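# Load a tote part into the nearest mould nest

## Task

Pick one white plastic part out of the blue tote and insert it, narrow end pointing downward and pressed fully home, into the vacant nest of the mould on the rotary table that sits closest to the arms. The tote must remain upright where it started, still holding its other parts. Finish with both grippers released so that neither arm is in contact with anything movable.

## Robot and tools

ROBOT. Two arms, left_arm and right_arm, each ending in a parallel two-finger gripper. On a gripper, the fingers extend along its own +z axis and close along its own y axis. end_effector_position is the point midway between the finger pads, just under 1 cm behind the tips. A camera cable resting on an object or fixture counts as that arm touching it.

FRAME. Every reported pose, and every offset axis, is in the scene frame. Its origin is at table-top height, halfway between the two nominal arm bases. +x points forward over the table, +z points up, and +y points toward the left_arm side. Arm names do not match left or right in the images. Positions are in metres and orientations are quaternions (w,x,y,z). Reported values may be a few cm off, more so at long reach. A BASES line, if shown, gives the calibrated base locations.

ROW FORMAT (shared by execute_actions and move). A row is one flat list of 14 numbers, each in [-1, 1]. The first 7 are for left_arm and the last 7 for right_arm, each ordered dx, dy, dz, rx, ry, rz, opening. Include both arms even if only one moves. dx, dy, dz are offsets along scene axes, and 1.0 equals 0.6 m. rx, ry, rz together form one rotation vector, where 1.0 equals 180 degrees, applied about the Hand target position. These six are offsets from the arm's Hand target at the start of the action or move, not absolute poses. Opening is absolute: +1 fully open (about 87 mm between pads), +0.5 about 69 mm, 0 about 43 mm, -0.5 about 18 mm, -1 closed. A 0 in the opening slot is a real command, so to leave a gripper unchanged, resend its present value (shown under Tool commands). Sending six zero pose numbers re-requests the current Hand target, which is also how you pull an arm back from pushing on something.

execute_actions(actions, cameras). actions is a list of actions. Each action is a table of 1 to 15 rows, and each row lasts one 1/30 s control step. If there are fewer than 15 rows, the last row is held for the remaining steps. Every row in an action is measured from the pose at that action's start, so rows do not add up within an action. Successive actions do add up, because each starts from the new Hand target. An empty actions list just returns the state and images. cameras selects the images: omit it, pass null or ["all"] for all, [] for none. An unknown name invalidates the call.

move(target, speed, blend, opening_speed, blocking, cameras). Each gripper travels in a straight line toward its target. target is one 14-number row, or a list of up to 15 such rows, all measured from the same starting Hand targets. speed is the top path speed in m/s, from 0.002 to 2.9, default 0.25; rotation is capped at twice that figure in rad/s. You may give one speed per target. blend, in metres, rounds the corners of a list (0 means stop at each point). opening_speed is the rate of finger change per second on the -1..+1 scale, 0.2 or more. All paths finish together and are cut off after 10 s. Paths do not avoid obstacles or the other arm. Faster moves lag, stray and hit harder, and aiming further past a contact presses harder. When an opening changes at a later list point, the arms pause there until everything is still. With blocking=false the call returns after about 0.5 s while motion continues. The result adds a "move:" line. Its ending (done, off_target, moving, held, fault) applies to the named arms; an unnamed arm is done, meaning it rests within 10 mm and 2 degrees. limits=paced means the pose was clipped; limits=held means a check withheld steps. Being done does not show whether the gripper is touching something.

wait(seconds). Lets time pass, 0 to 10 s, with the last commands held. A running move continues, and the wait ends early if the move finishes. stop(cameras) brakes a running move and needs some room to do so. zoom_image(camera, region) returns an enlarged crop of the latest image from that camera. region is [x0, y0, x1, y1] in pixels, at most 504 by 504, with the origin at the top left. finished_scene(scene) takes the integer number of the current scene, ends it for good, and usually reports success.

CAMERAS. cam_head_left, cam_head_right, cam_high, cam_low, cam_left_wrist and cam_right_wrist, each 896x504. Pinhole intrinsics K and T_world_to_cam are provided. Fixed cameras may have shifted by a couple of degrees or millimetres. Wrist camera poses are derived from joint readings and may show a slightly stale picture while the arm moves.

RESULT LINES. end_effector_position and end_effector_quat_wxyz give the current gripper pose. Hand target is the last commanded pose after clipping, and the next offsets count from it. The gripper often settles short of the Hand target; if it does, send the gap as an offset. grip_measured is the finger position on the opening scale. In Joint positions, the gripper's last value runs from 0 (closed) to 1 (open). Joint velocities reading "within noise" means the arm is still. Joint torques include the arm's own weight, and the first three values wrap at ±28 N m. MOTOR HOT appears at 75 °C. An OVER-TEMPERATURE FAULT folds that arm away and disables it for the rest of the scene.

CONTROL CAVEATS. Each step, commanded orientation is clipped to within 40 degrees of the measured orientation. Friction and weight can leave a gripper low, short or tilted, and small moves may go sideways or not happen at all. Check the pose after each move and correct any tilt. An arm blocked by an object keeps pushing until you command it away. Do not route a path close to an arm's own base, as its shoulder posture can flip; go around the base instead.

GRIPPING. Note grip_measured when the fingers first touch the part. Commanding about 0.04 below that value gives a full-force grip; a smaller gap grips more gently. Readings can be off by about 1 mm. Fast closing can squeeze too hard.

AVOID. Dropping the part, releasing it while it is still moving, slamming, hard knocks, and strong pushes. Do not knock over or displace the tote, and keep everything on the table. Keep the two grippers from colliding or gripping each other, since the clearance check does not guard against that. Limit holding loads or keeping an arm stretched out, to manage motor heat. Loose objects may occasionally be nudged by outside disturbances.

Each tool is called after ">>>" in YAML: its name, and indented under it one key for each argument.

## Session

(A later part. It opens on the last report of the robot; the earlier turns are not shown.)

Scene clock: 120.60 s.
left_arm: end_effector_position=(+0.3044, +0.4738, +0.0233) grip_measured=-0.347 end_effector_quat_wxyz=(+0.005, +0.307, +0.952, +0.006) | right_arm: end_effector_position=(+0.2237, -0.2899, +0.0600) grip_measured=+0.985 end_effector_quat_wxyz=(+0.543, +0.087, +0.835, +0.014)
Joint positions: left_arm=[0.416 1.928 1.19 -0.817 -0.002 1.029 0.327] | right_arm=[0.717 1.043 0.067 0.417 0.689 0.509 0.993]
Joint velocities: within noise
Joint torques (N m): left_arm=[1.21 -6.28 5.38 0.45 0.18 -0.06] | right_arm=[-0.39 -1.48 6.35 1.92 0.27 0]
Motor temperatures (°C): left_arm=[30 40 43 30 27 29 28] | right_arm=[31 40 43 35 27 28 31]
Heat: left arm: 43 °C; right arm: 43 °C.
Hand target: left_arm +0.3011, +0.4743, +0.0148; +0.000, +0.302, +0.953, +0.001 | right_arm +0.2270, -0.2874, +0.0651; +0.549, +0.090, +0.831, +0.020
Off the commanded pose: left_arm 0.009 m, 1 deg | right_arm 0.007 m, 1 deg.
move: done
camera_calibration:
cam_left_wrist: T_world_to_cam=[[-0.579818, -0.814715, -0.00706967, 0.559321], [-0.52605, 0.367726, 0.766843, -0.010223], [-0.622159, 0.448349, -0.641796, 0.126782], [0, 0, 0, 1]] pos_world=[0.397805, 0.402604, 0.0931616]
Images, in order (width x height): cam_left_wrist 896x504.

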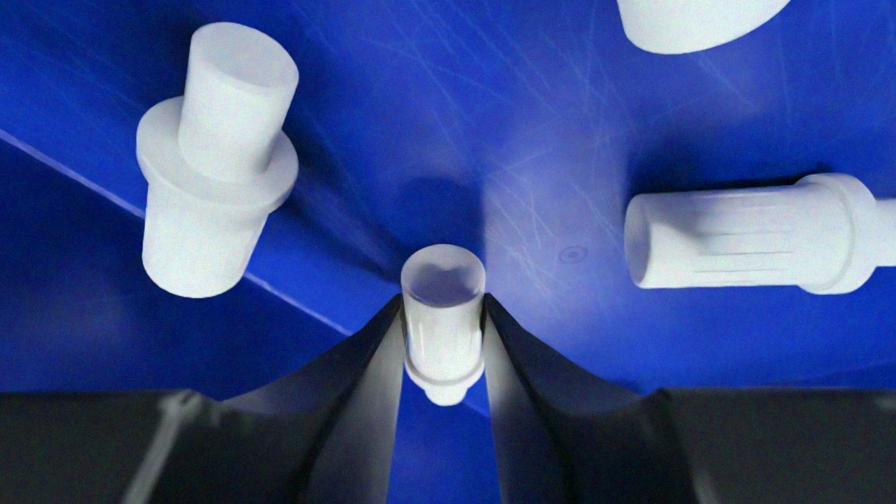

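>>> move:
  target:
    - [0,0,0.36,0,0,0,-0.45,0,0,0,0,0,0,1]
    - [-0.085,-0.457,0.475,-0.232,-0.444,0.066,-0.45,0,0,0,0,0,0,1]
  speed: [0.25,0.4]
  cameras: ["cam_left_wrist","cam_head_right","cam_low"]

Scene clock: 138.00 s.
left_arm: end_effector_position=(+0.2473, +0.2016, +0.3015) grip_measured=-0.347 end_effector_quat_wxyz=(+0.694, +0.122, +0.698, -0.128) | right_arm: end_effector_position=(+0.2237, -0.2899, +0.0600) grip_measured=+0.985 end_effector_quat_wxyz=(+0.543, +0.087, +0.835, +0.014)
Joint positions: left_arm=[-0.752 0.364 0.55 -0.191 -0.408 -0.011 0.327] | right_arm=[0.717 1.043 0.067 0.417 0.689 0.509 0.993]
Joint velocities: within noise
Joint torques (N m): left_arm=[0.09 2.13 6.78 2.02 -0.07 0.1] | right_arm=[-0.42 -1.36 6.3 1.91 0.29 -0.02]
Motor temperatures (°C): left_arm=[30 40 42 31 27 29 29] | right_arm=[31 39 43 36 27 28 31]
Heat: left arm: 42 °C; right arm: 43 °C.
Hand target: left_arm +0.2501, +0.2002, +0.2997; +0.696, +0.122, +0.697, -0.123 | right_arm +0.2270, -0.2874, +0.0651; +0.549, +0.090, +0.831, +0.020
Off the commanded pose: left_arm 0.004 m, 1 deg | right_arm 0.007 m, 1 deg.
move: done
camera_calibration:
cam_left_wrist: T_world_to_cam=[[-0.355351, -0.934605, 0.0154668, 0.268282], [-0.726763, 0.265844, -0.633358, 0.338819], [0.587828, -0.236305, -0.773704, 0.270422], [0, 0, 0, 1]] pos_world=[0.182614, 0.224567, 0.419671]
Images, in order (width x height): cam_head_right 896x504, cam_low 896x504, cam_left_wrist 896x504.

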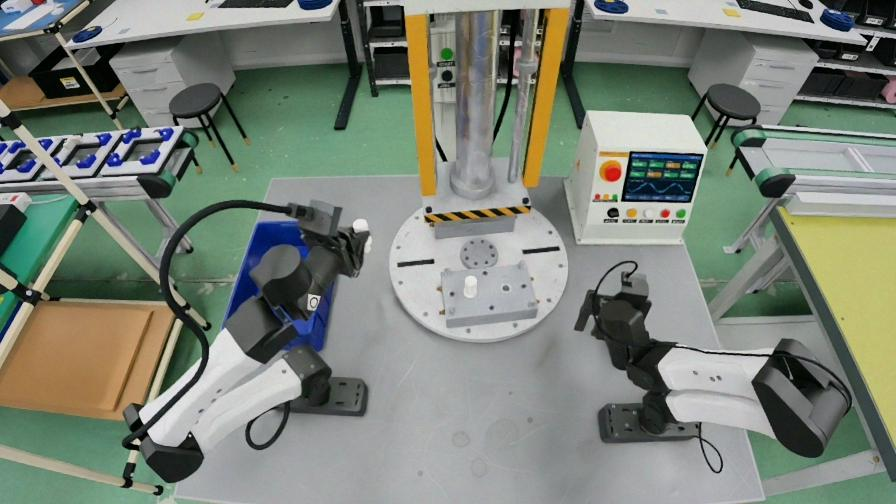

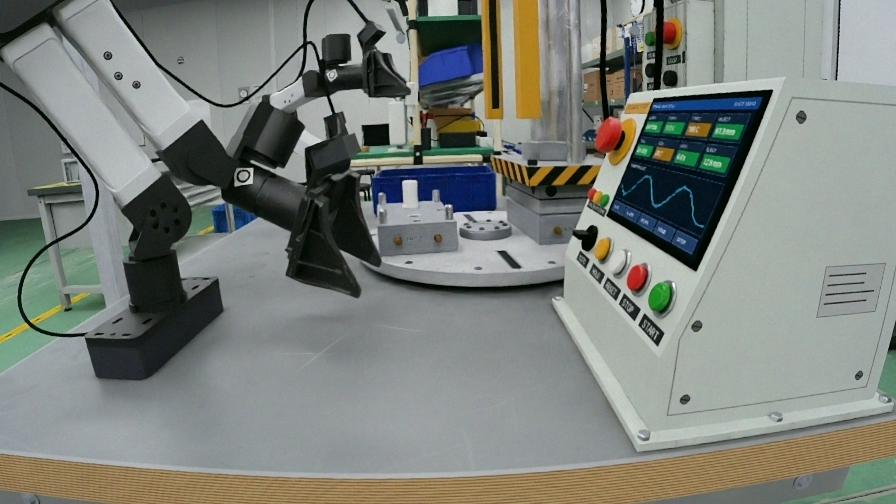

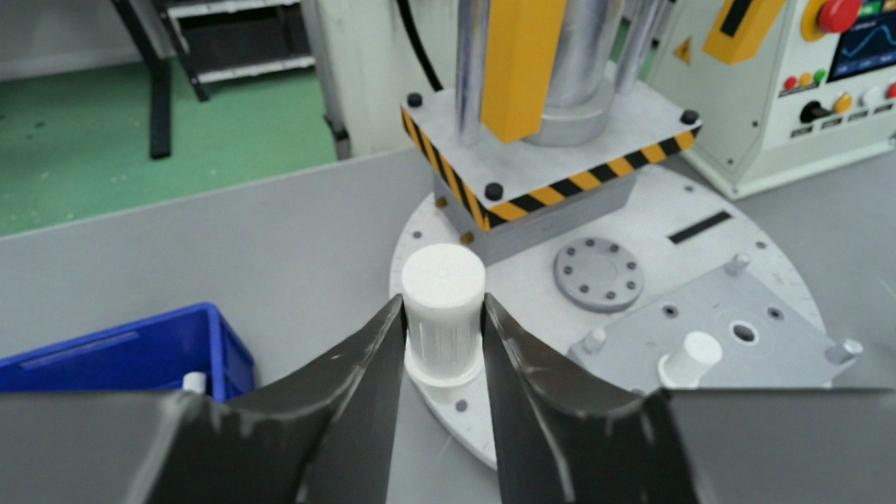

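>>> move:
  target: [-0.03,-0.45,-0.15,0,0,0,-0.45,0,0,0,0,0,0,1]
  speed: 0.25

>>> zoom_image:
  camera: "cam_low"
  region: [350, 100, 530, 270]

>>> zoom_image:
  camera: "cam_head_right"
  region: [400, 210, 580, 350]

>>> zoom_image:
  camera: "cam_high"
  region: [390, 200, 520, 310]

Scene clock: 151.90 s.
left_arm: end_effector_position=(+0.2322, -0.0630, +0.2036) grip_measured=-0.347 end_effector_quat_wxyz=(+0.691, +0.133, +0.701, -0.116) | right_arm: end_effector_position=(+0.2237, -0.2899, +0.0600) grip_measured=+0.985 end_effector_quat_wxyz=(+0.543, +0.087, +0.835, +0.014)
Joint positions: left_arm=[-1.433 1.689 0.775 0.877 -1.092 -0.011 0.327] | right_arm=[0.717 1.043 0.067 0.417 0.689 0.509 0.993]
Joint velocities: within noise
Joint torques (N m): left_arm=[0.32 -5.16 9.61 1.71 -0.04 0.03] | right_arm=[-0.36 -1.33 6.31 1.92 0.29 0]
Motor temperatures (°C): left_arm=[30 38 43 34 27 29 29] | right_arm=[31 39 43 36 27 28 31]
Heat: left arm: 43 °C; right arm: 43 °C.
Hand target: left_arm +0.2320, -0.0698, +0.2098; +0.696, +0.122, +0.697, -0.123 | right_arm +0.2270, -0.2874, +0.0651; +0.549, +0.090, +0.831, +0.020
Off the commanded pose: left_arm 0.009 m, 2 deg | right_arm 0.007 m, 1 deg.
move: done
camera_calibration:
cam_left_wrist: T_world_to_cam=[[-0.353265, -0.935405, -0.0148752, 0.0228864], [-0.728097, 0.284888, -0.623469, 0.335721], [0.587434, -0.209419, -0.781706, 0.144371], [0, 0, 0, 1]] pos_world=[0.167713, -0.0440005, 0.322508]

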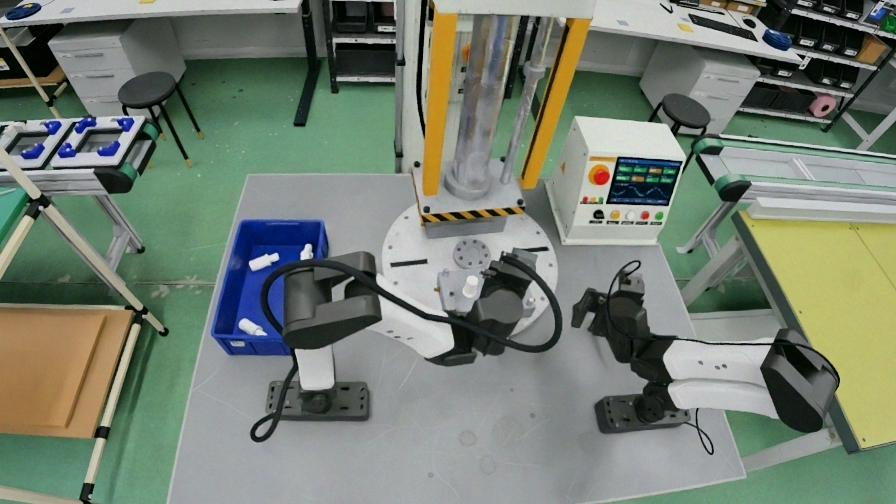

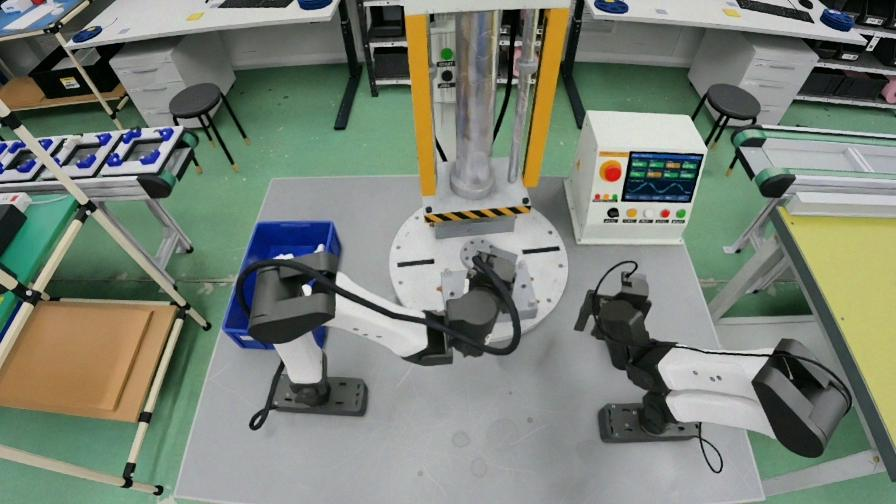

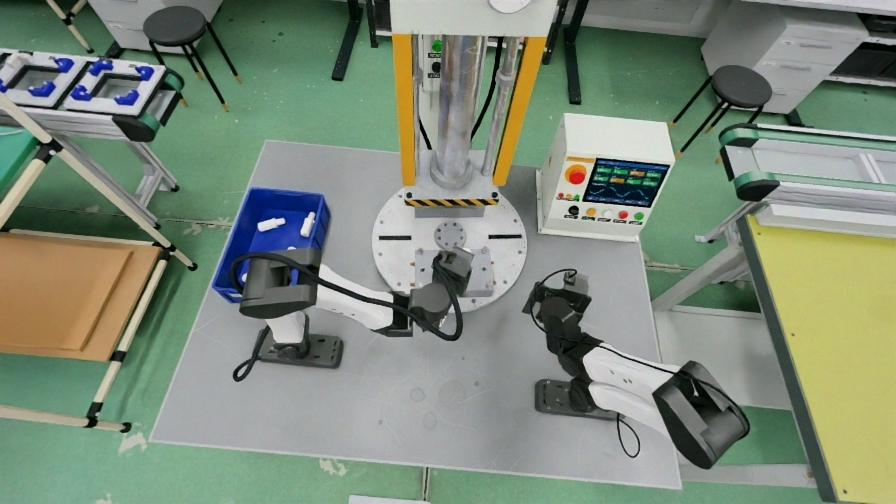

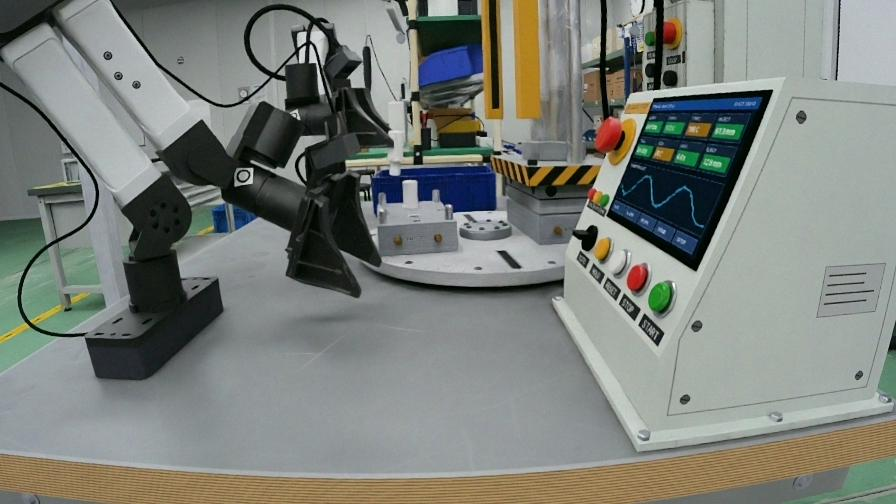

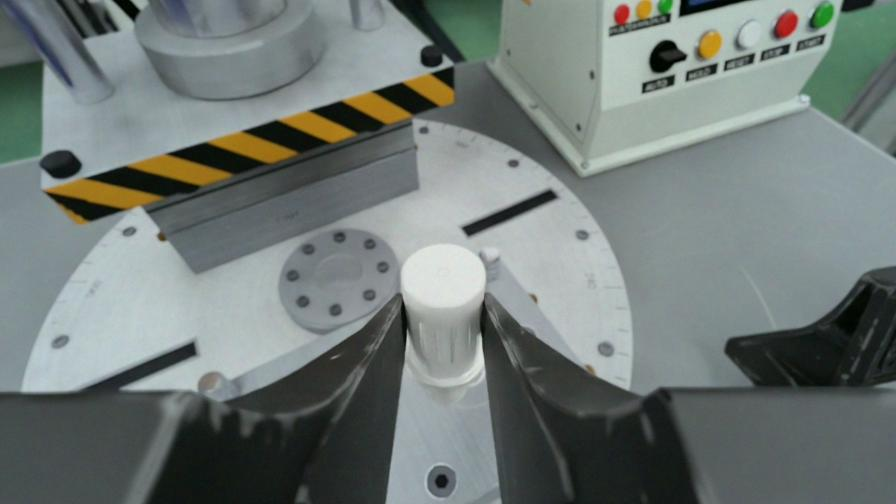

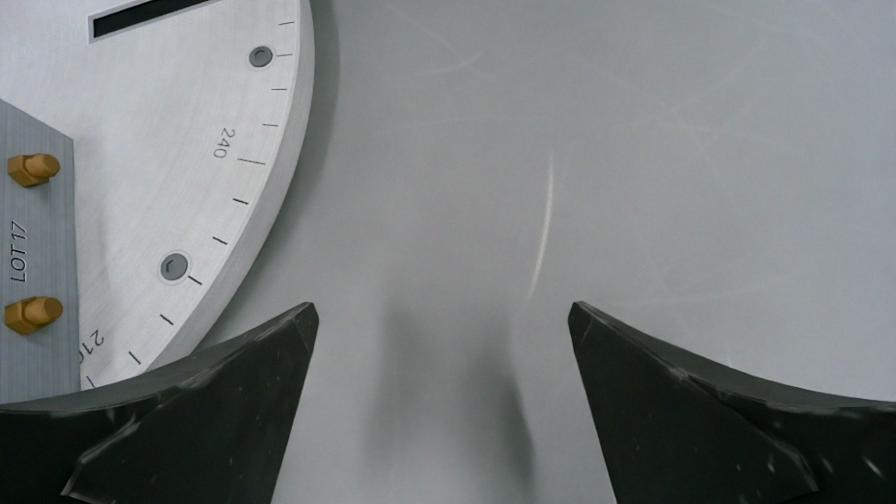

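Scaled by 2.800 from the camera's 896x504 image, which has a finer 1280x720 frame.

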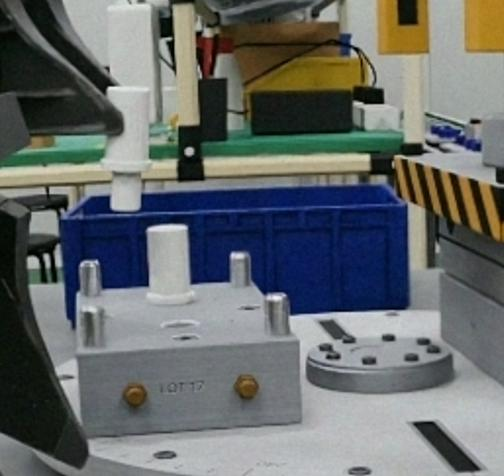

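Scaled by 2.800 from the camera's 896x504 image, which has a finer 1280x720 frame.

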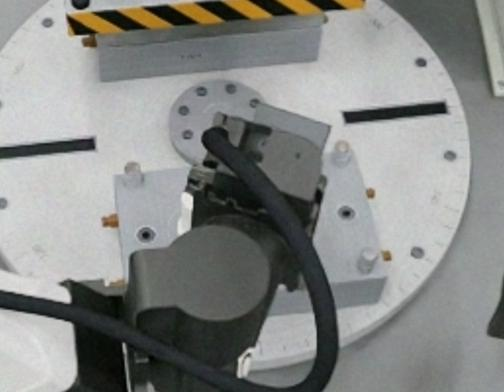

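Scaled by 3.877 from the camera's 896x504 image, which has a finer 1280x720 frame.

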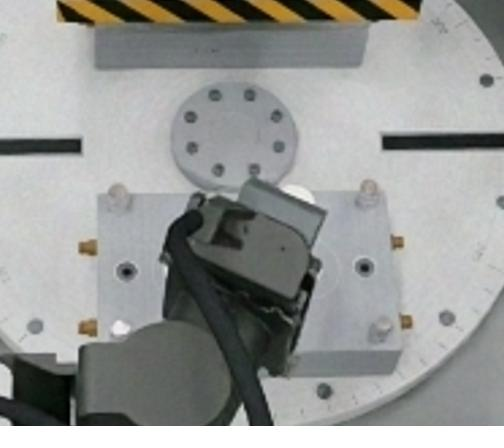

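>>> move:
  target: [0.052,-0.03,-0.06,0,0,0,-0.45,0,0.09,0.15,0,0,0,1]
  speed: 0.15
  cameras: ["cam_right_wrist","cam_low","cam_high","cam_left_wrist"]

>>> zoom_image:
  camera: "cam_low"
  region: [350, 120, 490, 260]

>>> zoom_image:
  camera: "cam_high"
  region: [390, 200, 520, 310]

Scene clock: 179.47 s.
left_arm: end_effector_position=(+0.2597, -0.0789, +0.1679) grip_measured=-0.347 end_effector_quat_wxyz=(+0.691, +0.130, +0.702, -0.109) | right_arm: end_effector_position=(+0.2241, -0.2375, +0.1456) grip_measured=+0.985 end_effector_quat_wxyz=(+0.544, +0.082, +0.835, +0.015)
Joint positions: left_arm=[-1.362 1.866 0.815 1.011 -1.034 -0.008 0.327] | right_arm=[0.946 0.987 0.473 -0.172 0.87 0.685 0.993]
Joint velocities: within noise
Joint torques (N m): left_arm=[1.18 -6.05 9.11 1.81 0.22 0.05] | right_arm=[0.24 -1.24 9.25 1.51 0.47 0.13]
Motor temperatures (°C): left_arm=[29 38 46 33 27 29 29] | right_arm=[31 39 43 36 27 28 31]
Heat: left arm: 46 °C; right arm: 43 °C.
Hand target: left_arm +0.2632, -0.0879, +0.1737; +0.696, +0.122, +0.697, -0.123 | right_arm +0.2270, -0.2334, +0.1550; +0.549, +0.090, +0.831, +0.019
Off the commanded pose: left_arm 0.011 m, 2 deg | right_arm 0.011 m, 1 deg.
move: off_target (left_arm, right_arm)
camera_calibration:
cam_left_wrist: T_world_to_cam=[[-0.341115, -0.939818, -0.0195661, 0.0143538], [-0.73267, 0.278854, -0.620834, 0.338297], [0.588927, -0.19744, -0.783698, 0.097851], [0, 0, 0, 1]] pos_world=[0.195129, -0.0615259, 0.286993]
cam_right_wrist: T_world_to_cam=[[-0.13073, -0.986103, -0.102523, -0.193983], [-0.943874, 0.155433, -0.291451, 0.316234], [0.303336, 0.0586674, -0.951076, 0.226038], [0, 0, 0, 1]] pos_world=[0.20456, -0.253701, 0.287258]
Images, in order (width x height): cam_high 896x504, cam_low 896x504, cam_left_wrist 896x504, cam_right_wrist 896x504.

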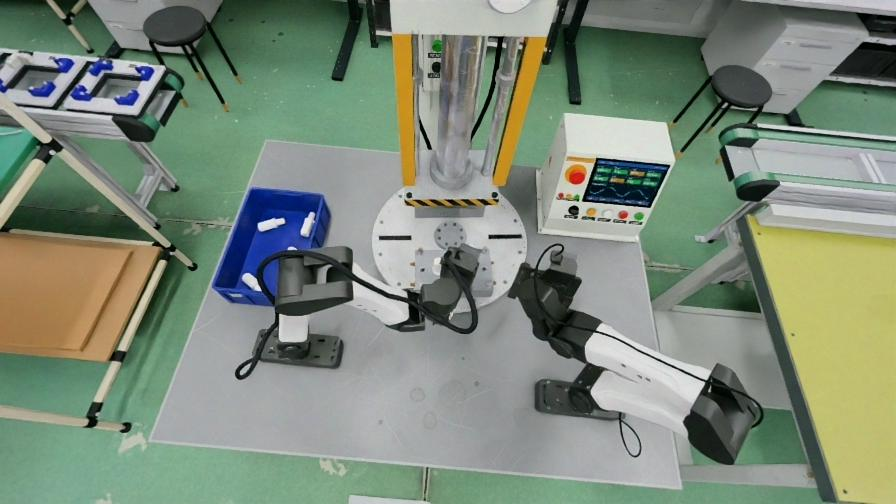

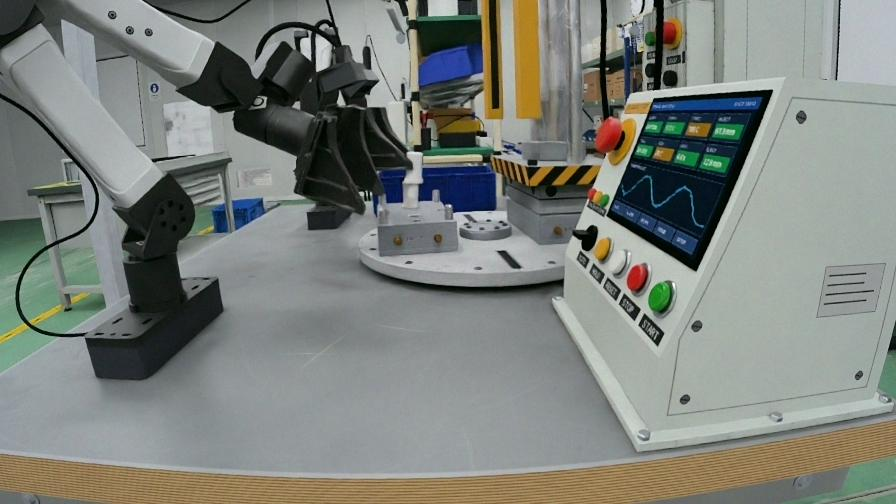

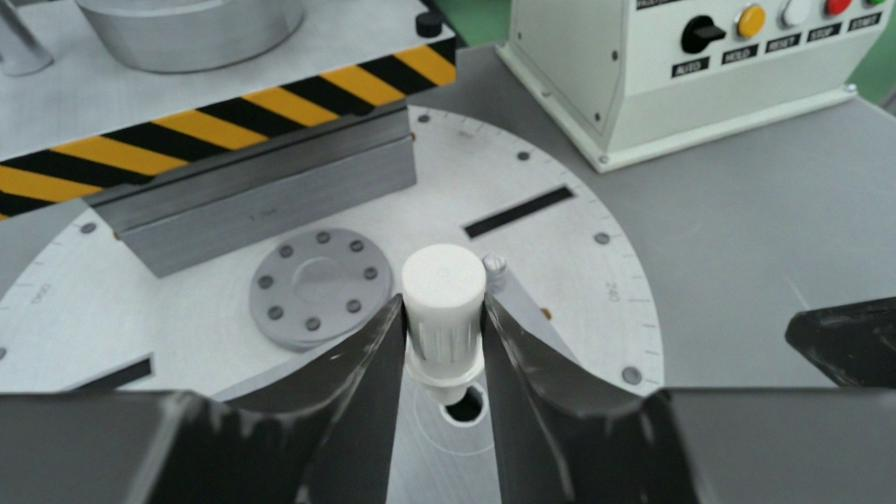

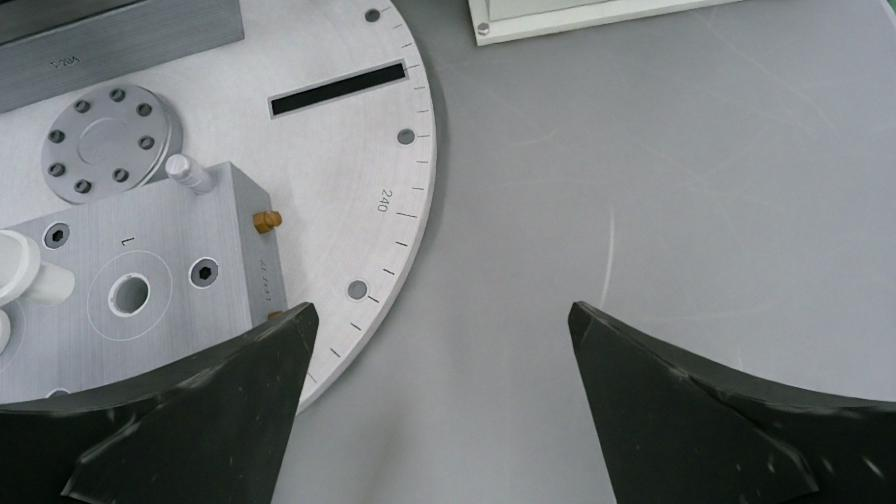

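Scaled by 3.600 from the camera's 896x504 image, which has a finer 1280x720 frame.

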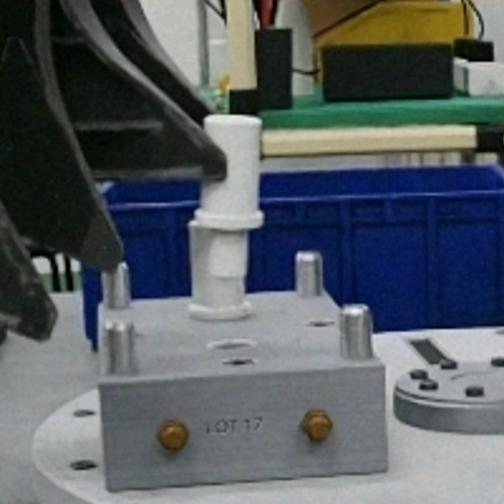

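Scaled by 3.877 from the camera's 896x504 image, which has a finer 1280x720 frame.

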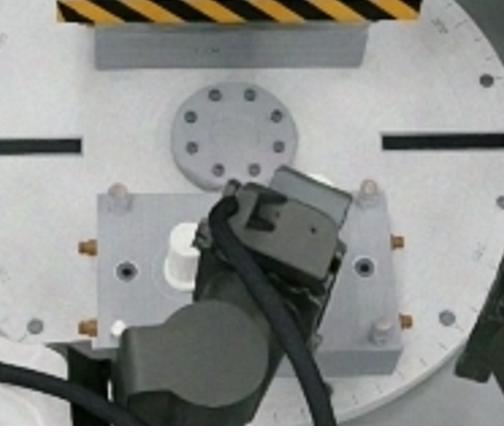

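>>> move:
  target: [0,-0.01,-0.022,0,-0.022,0,-0.45,0,0,0,0,0,0,1]
  speed: 0.08
  cameras: ["cam_right_wrist","cam_low","cam_left_wrist"]

>>> zoom_image:
  camera: "cam_low"
  region: [370, 140, 470, 240]

>>> zoom_image:
  camera: "cam_right_wrist"
  region: [0, 200, 200, 350]

>>> zoom_image:
  camera: "cam_left_wrist"
  region: [370, 300, 520, 480]

Scene clock: 207.53 s.
left_arm: end_effector_position=(+0.2636, -0.0844, +0.1534) grip_measured=-0.347 end_effector_quat_wxyz=(+0.711, +0.141, +0.682, -0.097) | right_arm: end_effector_position=(+0.2240, -0.2377, +0.1455) grip_measured=+0.985 end_effector_quat_wxyz=(+0.543, +0.082, +0.835, +0.015)
Joint positions: left_arm=[-1.362 1.987 0.815 1.232 -1.034 0.12 0.327] | right_arm=[0.946 0.987 0.473 -0.173 0.87 0.685 0.993]
Joint velocities: within noise
Joint torques (N m): left_arm=[0.4 -6.26 8.03 2.05 0.2 0.04] | right_arm=[0.25 -1.06 9.44 1.49 0.49 0.15]
Motor temperatures (°C): left_arm=[29 39 46 34 27 29 29] | right_arm=[31 39 44 35 27 28 31]
Heat: left arm: 46 °C; right arm: 44 °C.
Hand target: left_arm +0.2632, -0.0939, +0.1606; +0.720, +0.126, +0.673, -0.119 | right_arm +0.2270, -0.2335, +0.1550; +0.549, +0.090, +0.831, +0.019
Off the commanded pose: left_arm 0.012 m, 3 deg | right_arm 0.011 m, 1 deg.
move: off_target (left_arm, right_arm)
camera_calibration:
cam_left_wrist: T_world_to_cam=[[-0.338355, -0.938964, -0.0621461, 0.0161527], [-0.692875, 0.293275, -0.658721, 0.330167], [0.636741, -0.179822, -0.749816, 0.0668556], [0, 0, 0, 1]] pos_world=[0.19166, -0.0696407, 0.268621]
cam_right_wrist: T_world_to_cam=[[-0.131188, -0.986121, -0.101762, -0.194244], [-0.943941, 0.15562, -0.291132, 0.316066], [0.302927, 0.0578644, -0.951255, 0.225817], [0, 0, 0, 1]] pos_world=[0.20446, -0.253801, 0.28706]
Images, in order (width x height): cam_low 896x504, cam_left_wrist 896x504, cam_right_wrist 896x504.

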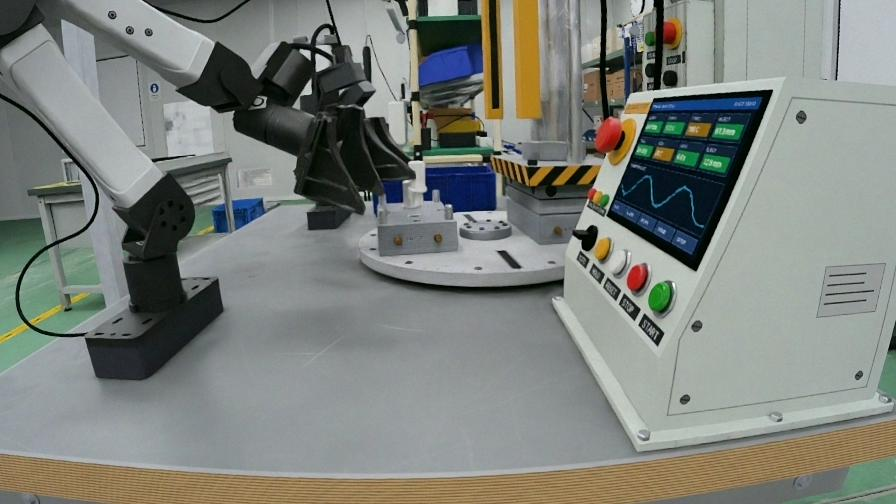

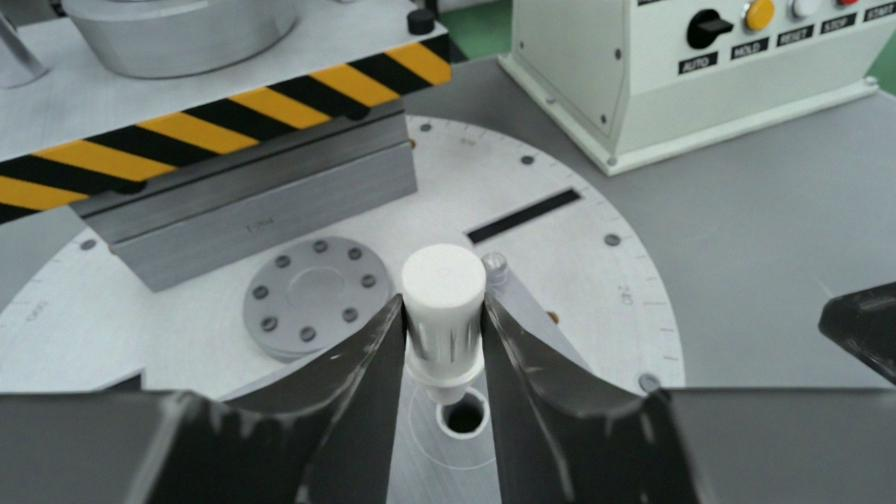

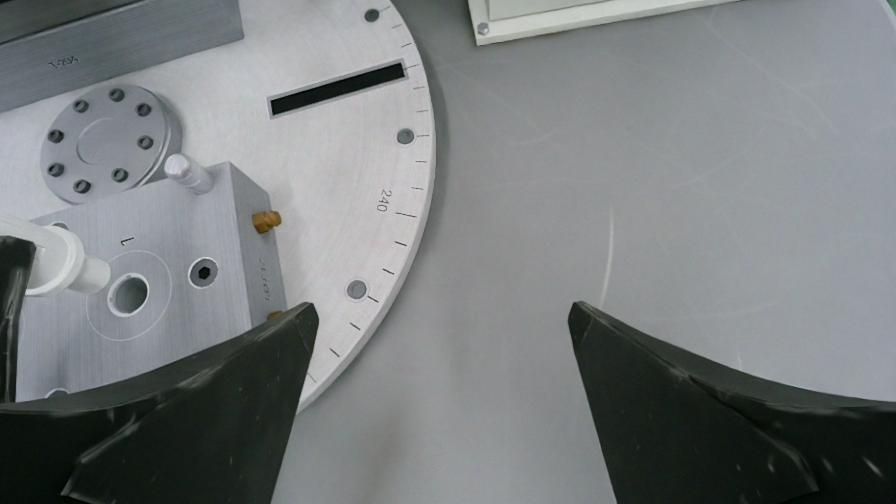

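Scaled by 5.040 from the camera's 896x504 image, which has a finer 1280x720 frame.

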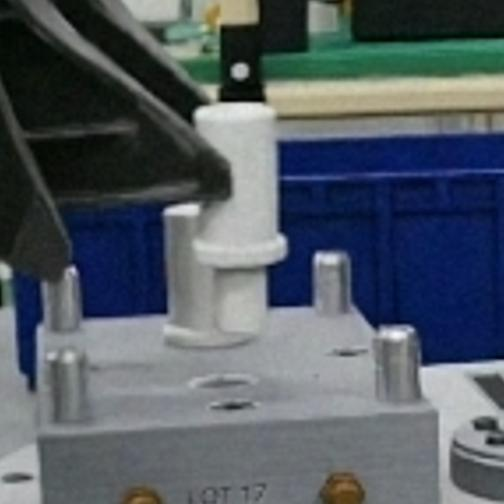

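Scaled by 2.520 from the camera's 896x504 image, which has a finer 1280x720 frame.

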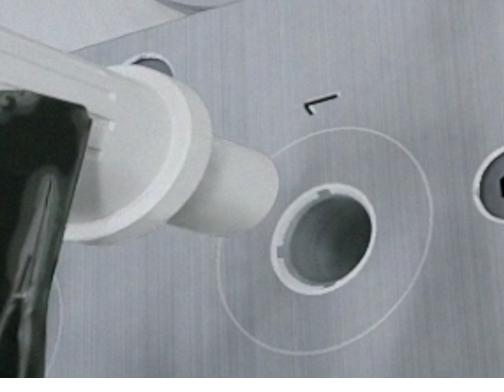

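Scaled by 2.800 from the camera's 896x504 image, which has a finer 1280x720 frame.

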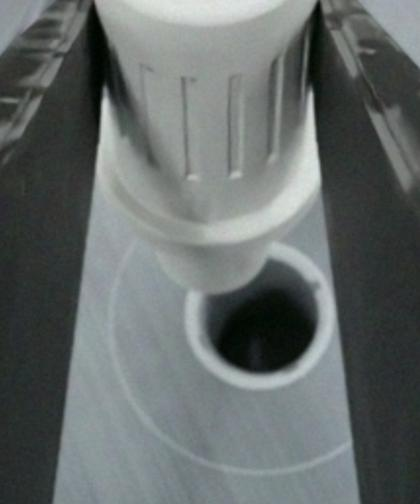

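>>> move:
  target: [-0.009,-0.008,-0.017,-0.016,0,0,-0.45,0,0,0,0,0,0,1]
  speed: 0.05
  cameras: ["cam_right_wrist","cam_low","cam_left_wrist"]

>>> zoom_image:
  camera: "cam_low"
  region: [370, 140, 470, 240]

>>> zoom_image:
  camera: "cam_right_wrist"
  region: [0, 200, 200, 350]

>>> zoom_image:
  camera: "cam_left_wrist"
  region: [370, 300, 520, 480]

Scene clock: 227.27 s.
left_arm: end_effector_position=(+0.2589, -0.0895, +0.1401) grip_measured=-0.347 end_effector_quat_wxyz=(+0.712, +0.141, +0.680, -0.106) | right_arm: end_effector_position=(+0.2239, -0.2377, +0.1454) grip_measured=+0.985 end_effector_quat_wxyz=(+0.543, +0.082, +0.835, +0.015)
Joint positions: left_arm=[-1.375 2.045 0.815 1.3 -1.034 0.117 0.327] | right_arm=[0.946 0.987 0.473 -0.173 0.87 0.686 0.993]
Joint velocities: within noise
Joint torques (N m): left_arm=[0.1 -6.46 7.99 2.27 0.04 -0.14] | right_arm=[0.25 -1.18 9.33 1.55 0.5 0.11]
Motor temperatures (°C): left_arm=[29 39 46 36 27 29 29] | right_arm=[31 39 45 35 28 28 31]
Heat: left arm: 46 °C; right arm: 45 °C.
Hand target: left_arm +0.2579, -0.0987, +0.1503; +0.722, +0.108, +0.669, -0.135 | right_arm +0.2270, -0.2335, +0.1550; +0.549, +0.090, +0.831, +0.019
Off the commanded pose: left_arm 0.014 m, 5 deg | right_arm 0.011 m, 1 deg.
move: off_target (left_arm, right_arm)
camera_calibration:
cam_left_wrist: T_world_to_cam=[[-0.349789, -0.935462, -0.0505776, 0.0106547], [-0.688741, 0.293381, -0.662996, 0.319141], [0.635046, -0.197073, -0.746913, 0.0574589], [0, 0, 0, 1]] pos_world=[0.187043, -0.0723391, 0.255045]
cam_right_wrist: T_world_to_cam=[[-0.131308, -0.986104, -0.101771, -0.194213], [-0.943983, 0.155725, -0.290939, 0.316046], [0.302745, 0.0578676, -0.951313, 0.225871], [0, 0, 0, 1]] pos_world=[0.20446, -0.253801, 0.287059]
Images, in order (width x height): cam_low 896x504, cam_left_wrist 896x504, cam_right_wrist 896x504.

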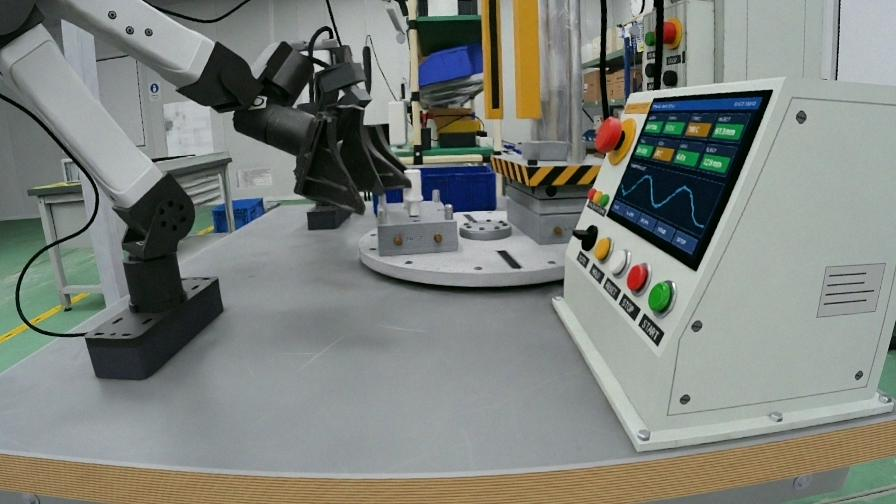

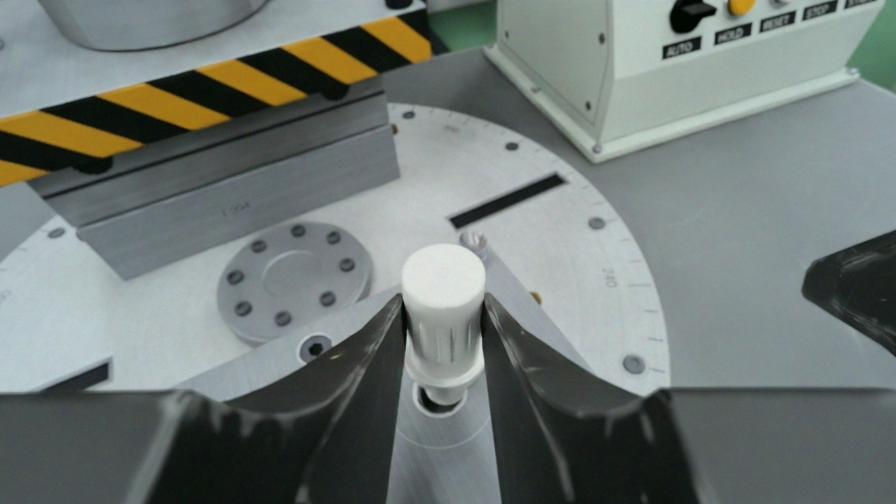

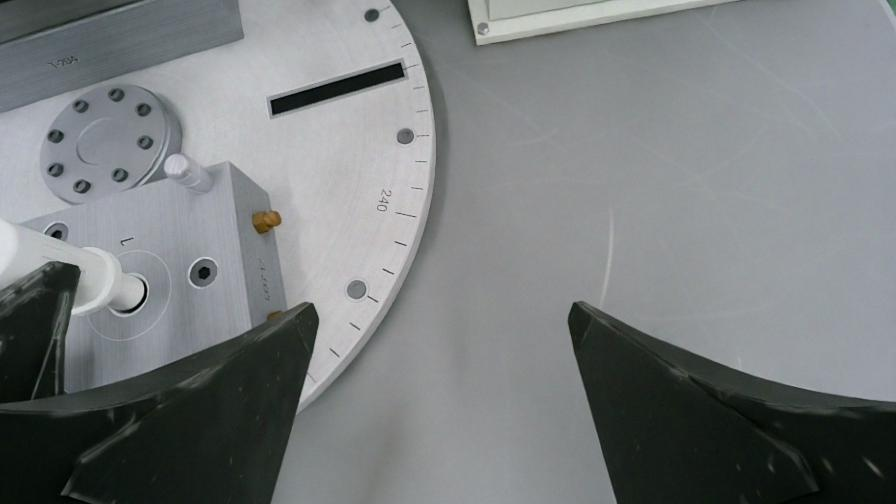

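Scaled by 5.040 from the camera's 896x504 image, which has a finer 1280x720 frame.

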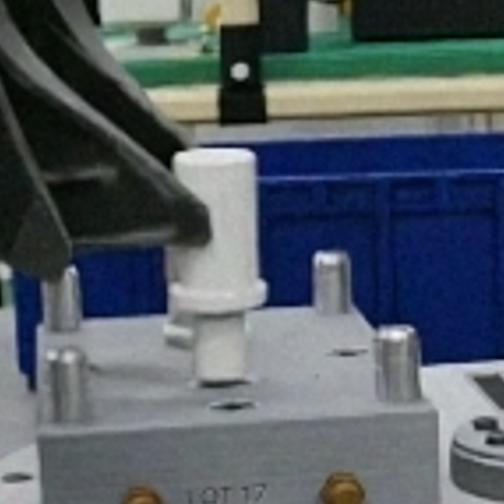

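Scaled by 2.520 from the camera's 896x504 image, which has a finer 1280x720 frame.

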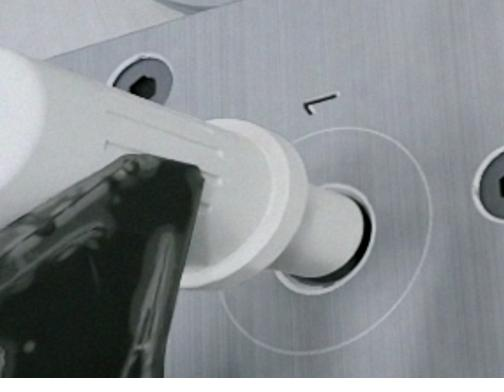

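Scaled by 2.800 from the camera's 896x504 image, which has a finer 1280x720 frame.

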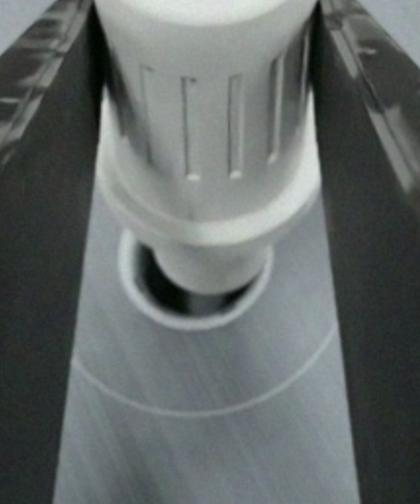

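>>> move:
  target:
    - [0.002,0.0025,0,0,0,0,-0.45,0,0,0,0,0,0,1]
    - [0.002,0.0025,-0.017,0,0,0,-0.45,0,0,0,0,0,0,1]
  speed: 0.03
  cameras: ["cam_right_wrist","cam_low","cam_left_wrist"]

>>> zoom_image:
  camera: "cam_low"
  region: [370, 140, 470, 240]

>>> zoom_image:
  camera: "cam_right_wrist"
  region: [0, 200, 200, 350]

>>> zoom_image:
  camera: "cam_left_wrist"
  region: [370, 300, 520, 480]

Scene clock: 239.13 s.
left_arm: end_effector_position=(+0.2592, -0.0915, +0.1370) grip_measured=-0.347 end_effector_quat_wxyz=(+0.715, +0.131, +0.677, -0.115) | right_arm: end_effector_position=(+0.2239, -0.2377, +0.1454) grip_measured=+0.985 end_effector_quat_wxyz=(+0.543, +0.082, +0.835, +0.015)
Joint positions: left_arm=[-1.375 2.076 0.818 1.356 -1.034 0.116 0.327] | right_arm=[0.946 0.987 0.473 -0.173 0.87 0.686 0.993]
Joint velocities: within noise
Joint torques (N m): left_arm=[0.44 -6.11 6.89 2.13 0.09 -0.11] | right_arm=[0.24 -1.09 9.36 1.55 0.51 0.13]
Motor temperatures (°C): left_arm=[29 40 45 36 27 29 30] | right_arm=[31 38 45 35 28 28 31]
Heat: left arm: 45 °C; right arm: 45 °C.
Hand target: left_arm +0.2591, -0.0971, +0.1400; +0.722, +0.108, +0.669, -0.135 | right_arm +0.2270, -0.2334, +0.1550; +0.549, +0.090, +0.831, +0.019
Off the commanded pose: left_arm 0.007 m, 4 deg | right_arm 0.011 m, 1 deg.
move: off_target (left_arm, right_arm)
camera_calibration:
cam_left_wrist: T_world_to_cam=[[-0.349313, -0.936657, -0.0255863, 0.00506338], [-0.68573, 0.274151, -0.674251, 0.316884], [0.638557, -0.217979, -0.738059, 0.0504347], [0, 0, 0, 1]] pos_world=[0.18686, -0.0711378, 0.251013]
cam_right_wrist: T_world_to_cam=[[-0.131308, -0.986104, -0.101771, -0.194213], [-0.943983, 0.155725, -0.290939, 0.316046], [0.302745, 0.0578676, -0.951313, 0.225871], [0, 0, 0, 1]] pos_world=[0.20446, -0.253801, 0.287059]
Images, in order (width x height): cam_low 896x504, cam_left_wrist 896x504, cam_right_wrist 896x504.

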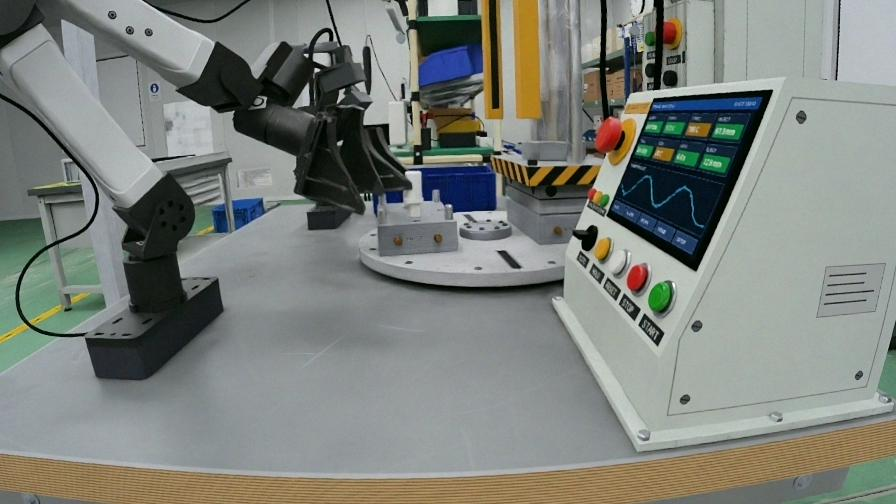

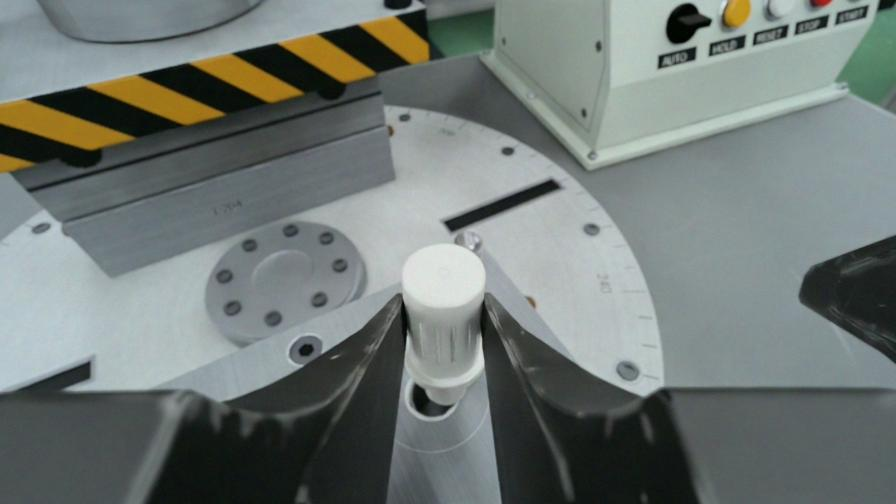

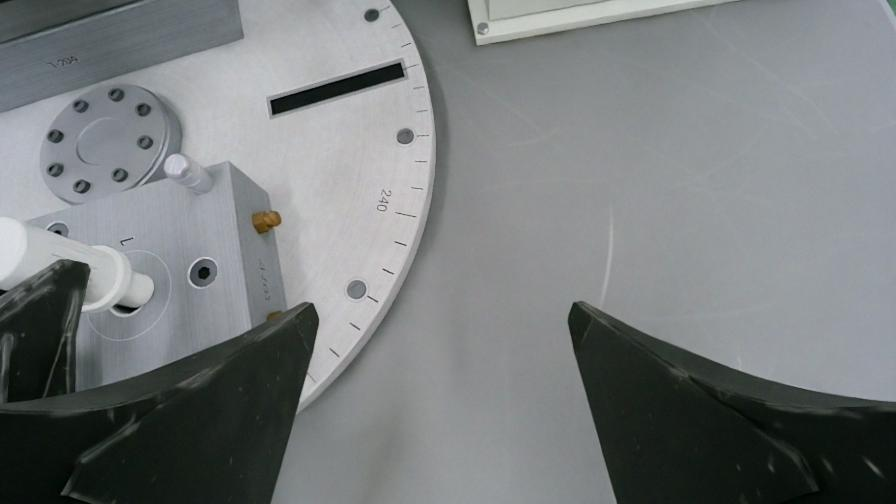

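Scaled by 5.040 from the camera's 896x504 image, which has a finer 1280x720 frame.

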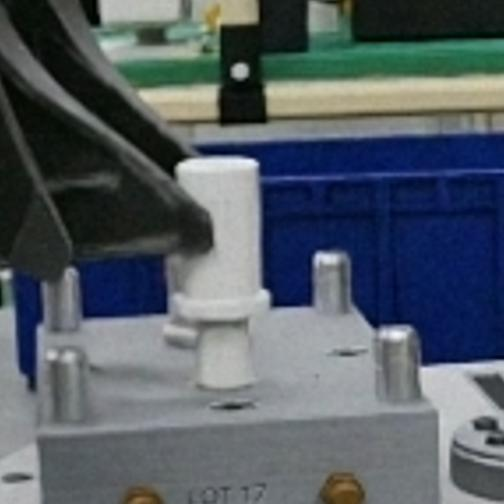

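Scaled by 2.520 from the camera's 896x504 image, which has a finer 1280x720 frame.

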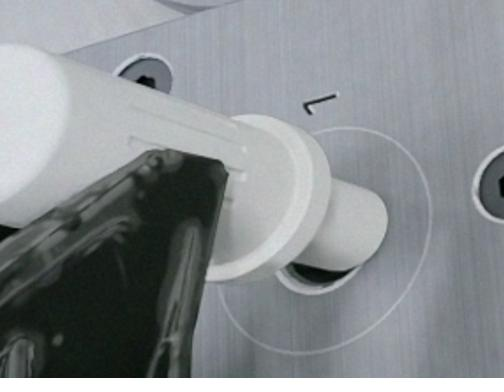

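Scaled by 2.800 from the camera's 896x504 image, which has a finer 1280x720 frame.

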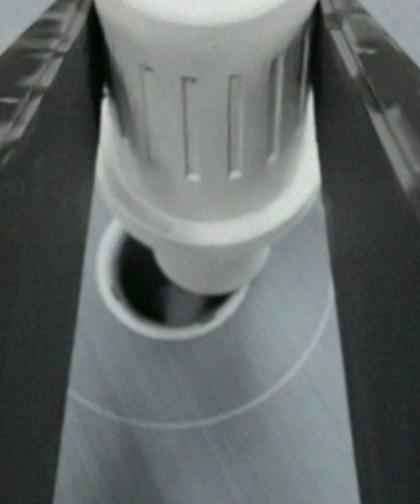

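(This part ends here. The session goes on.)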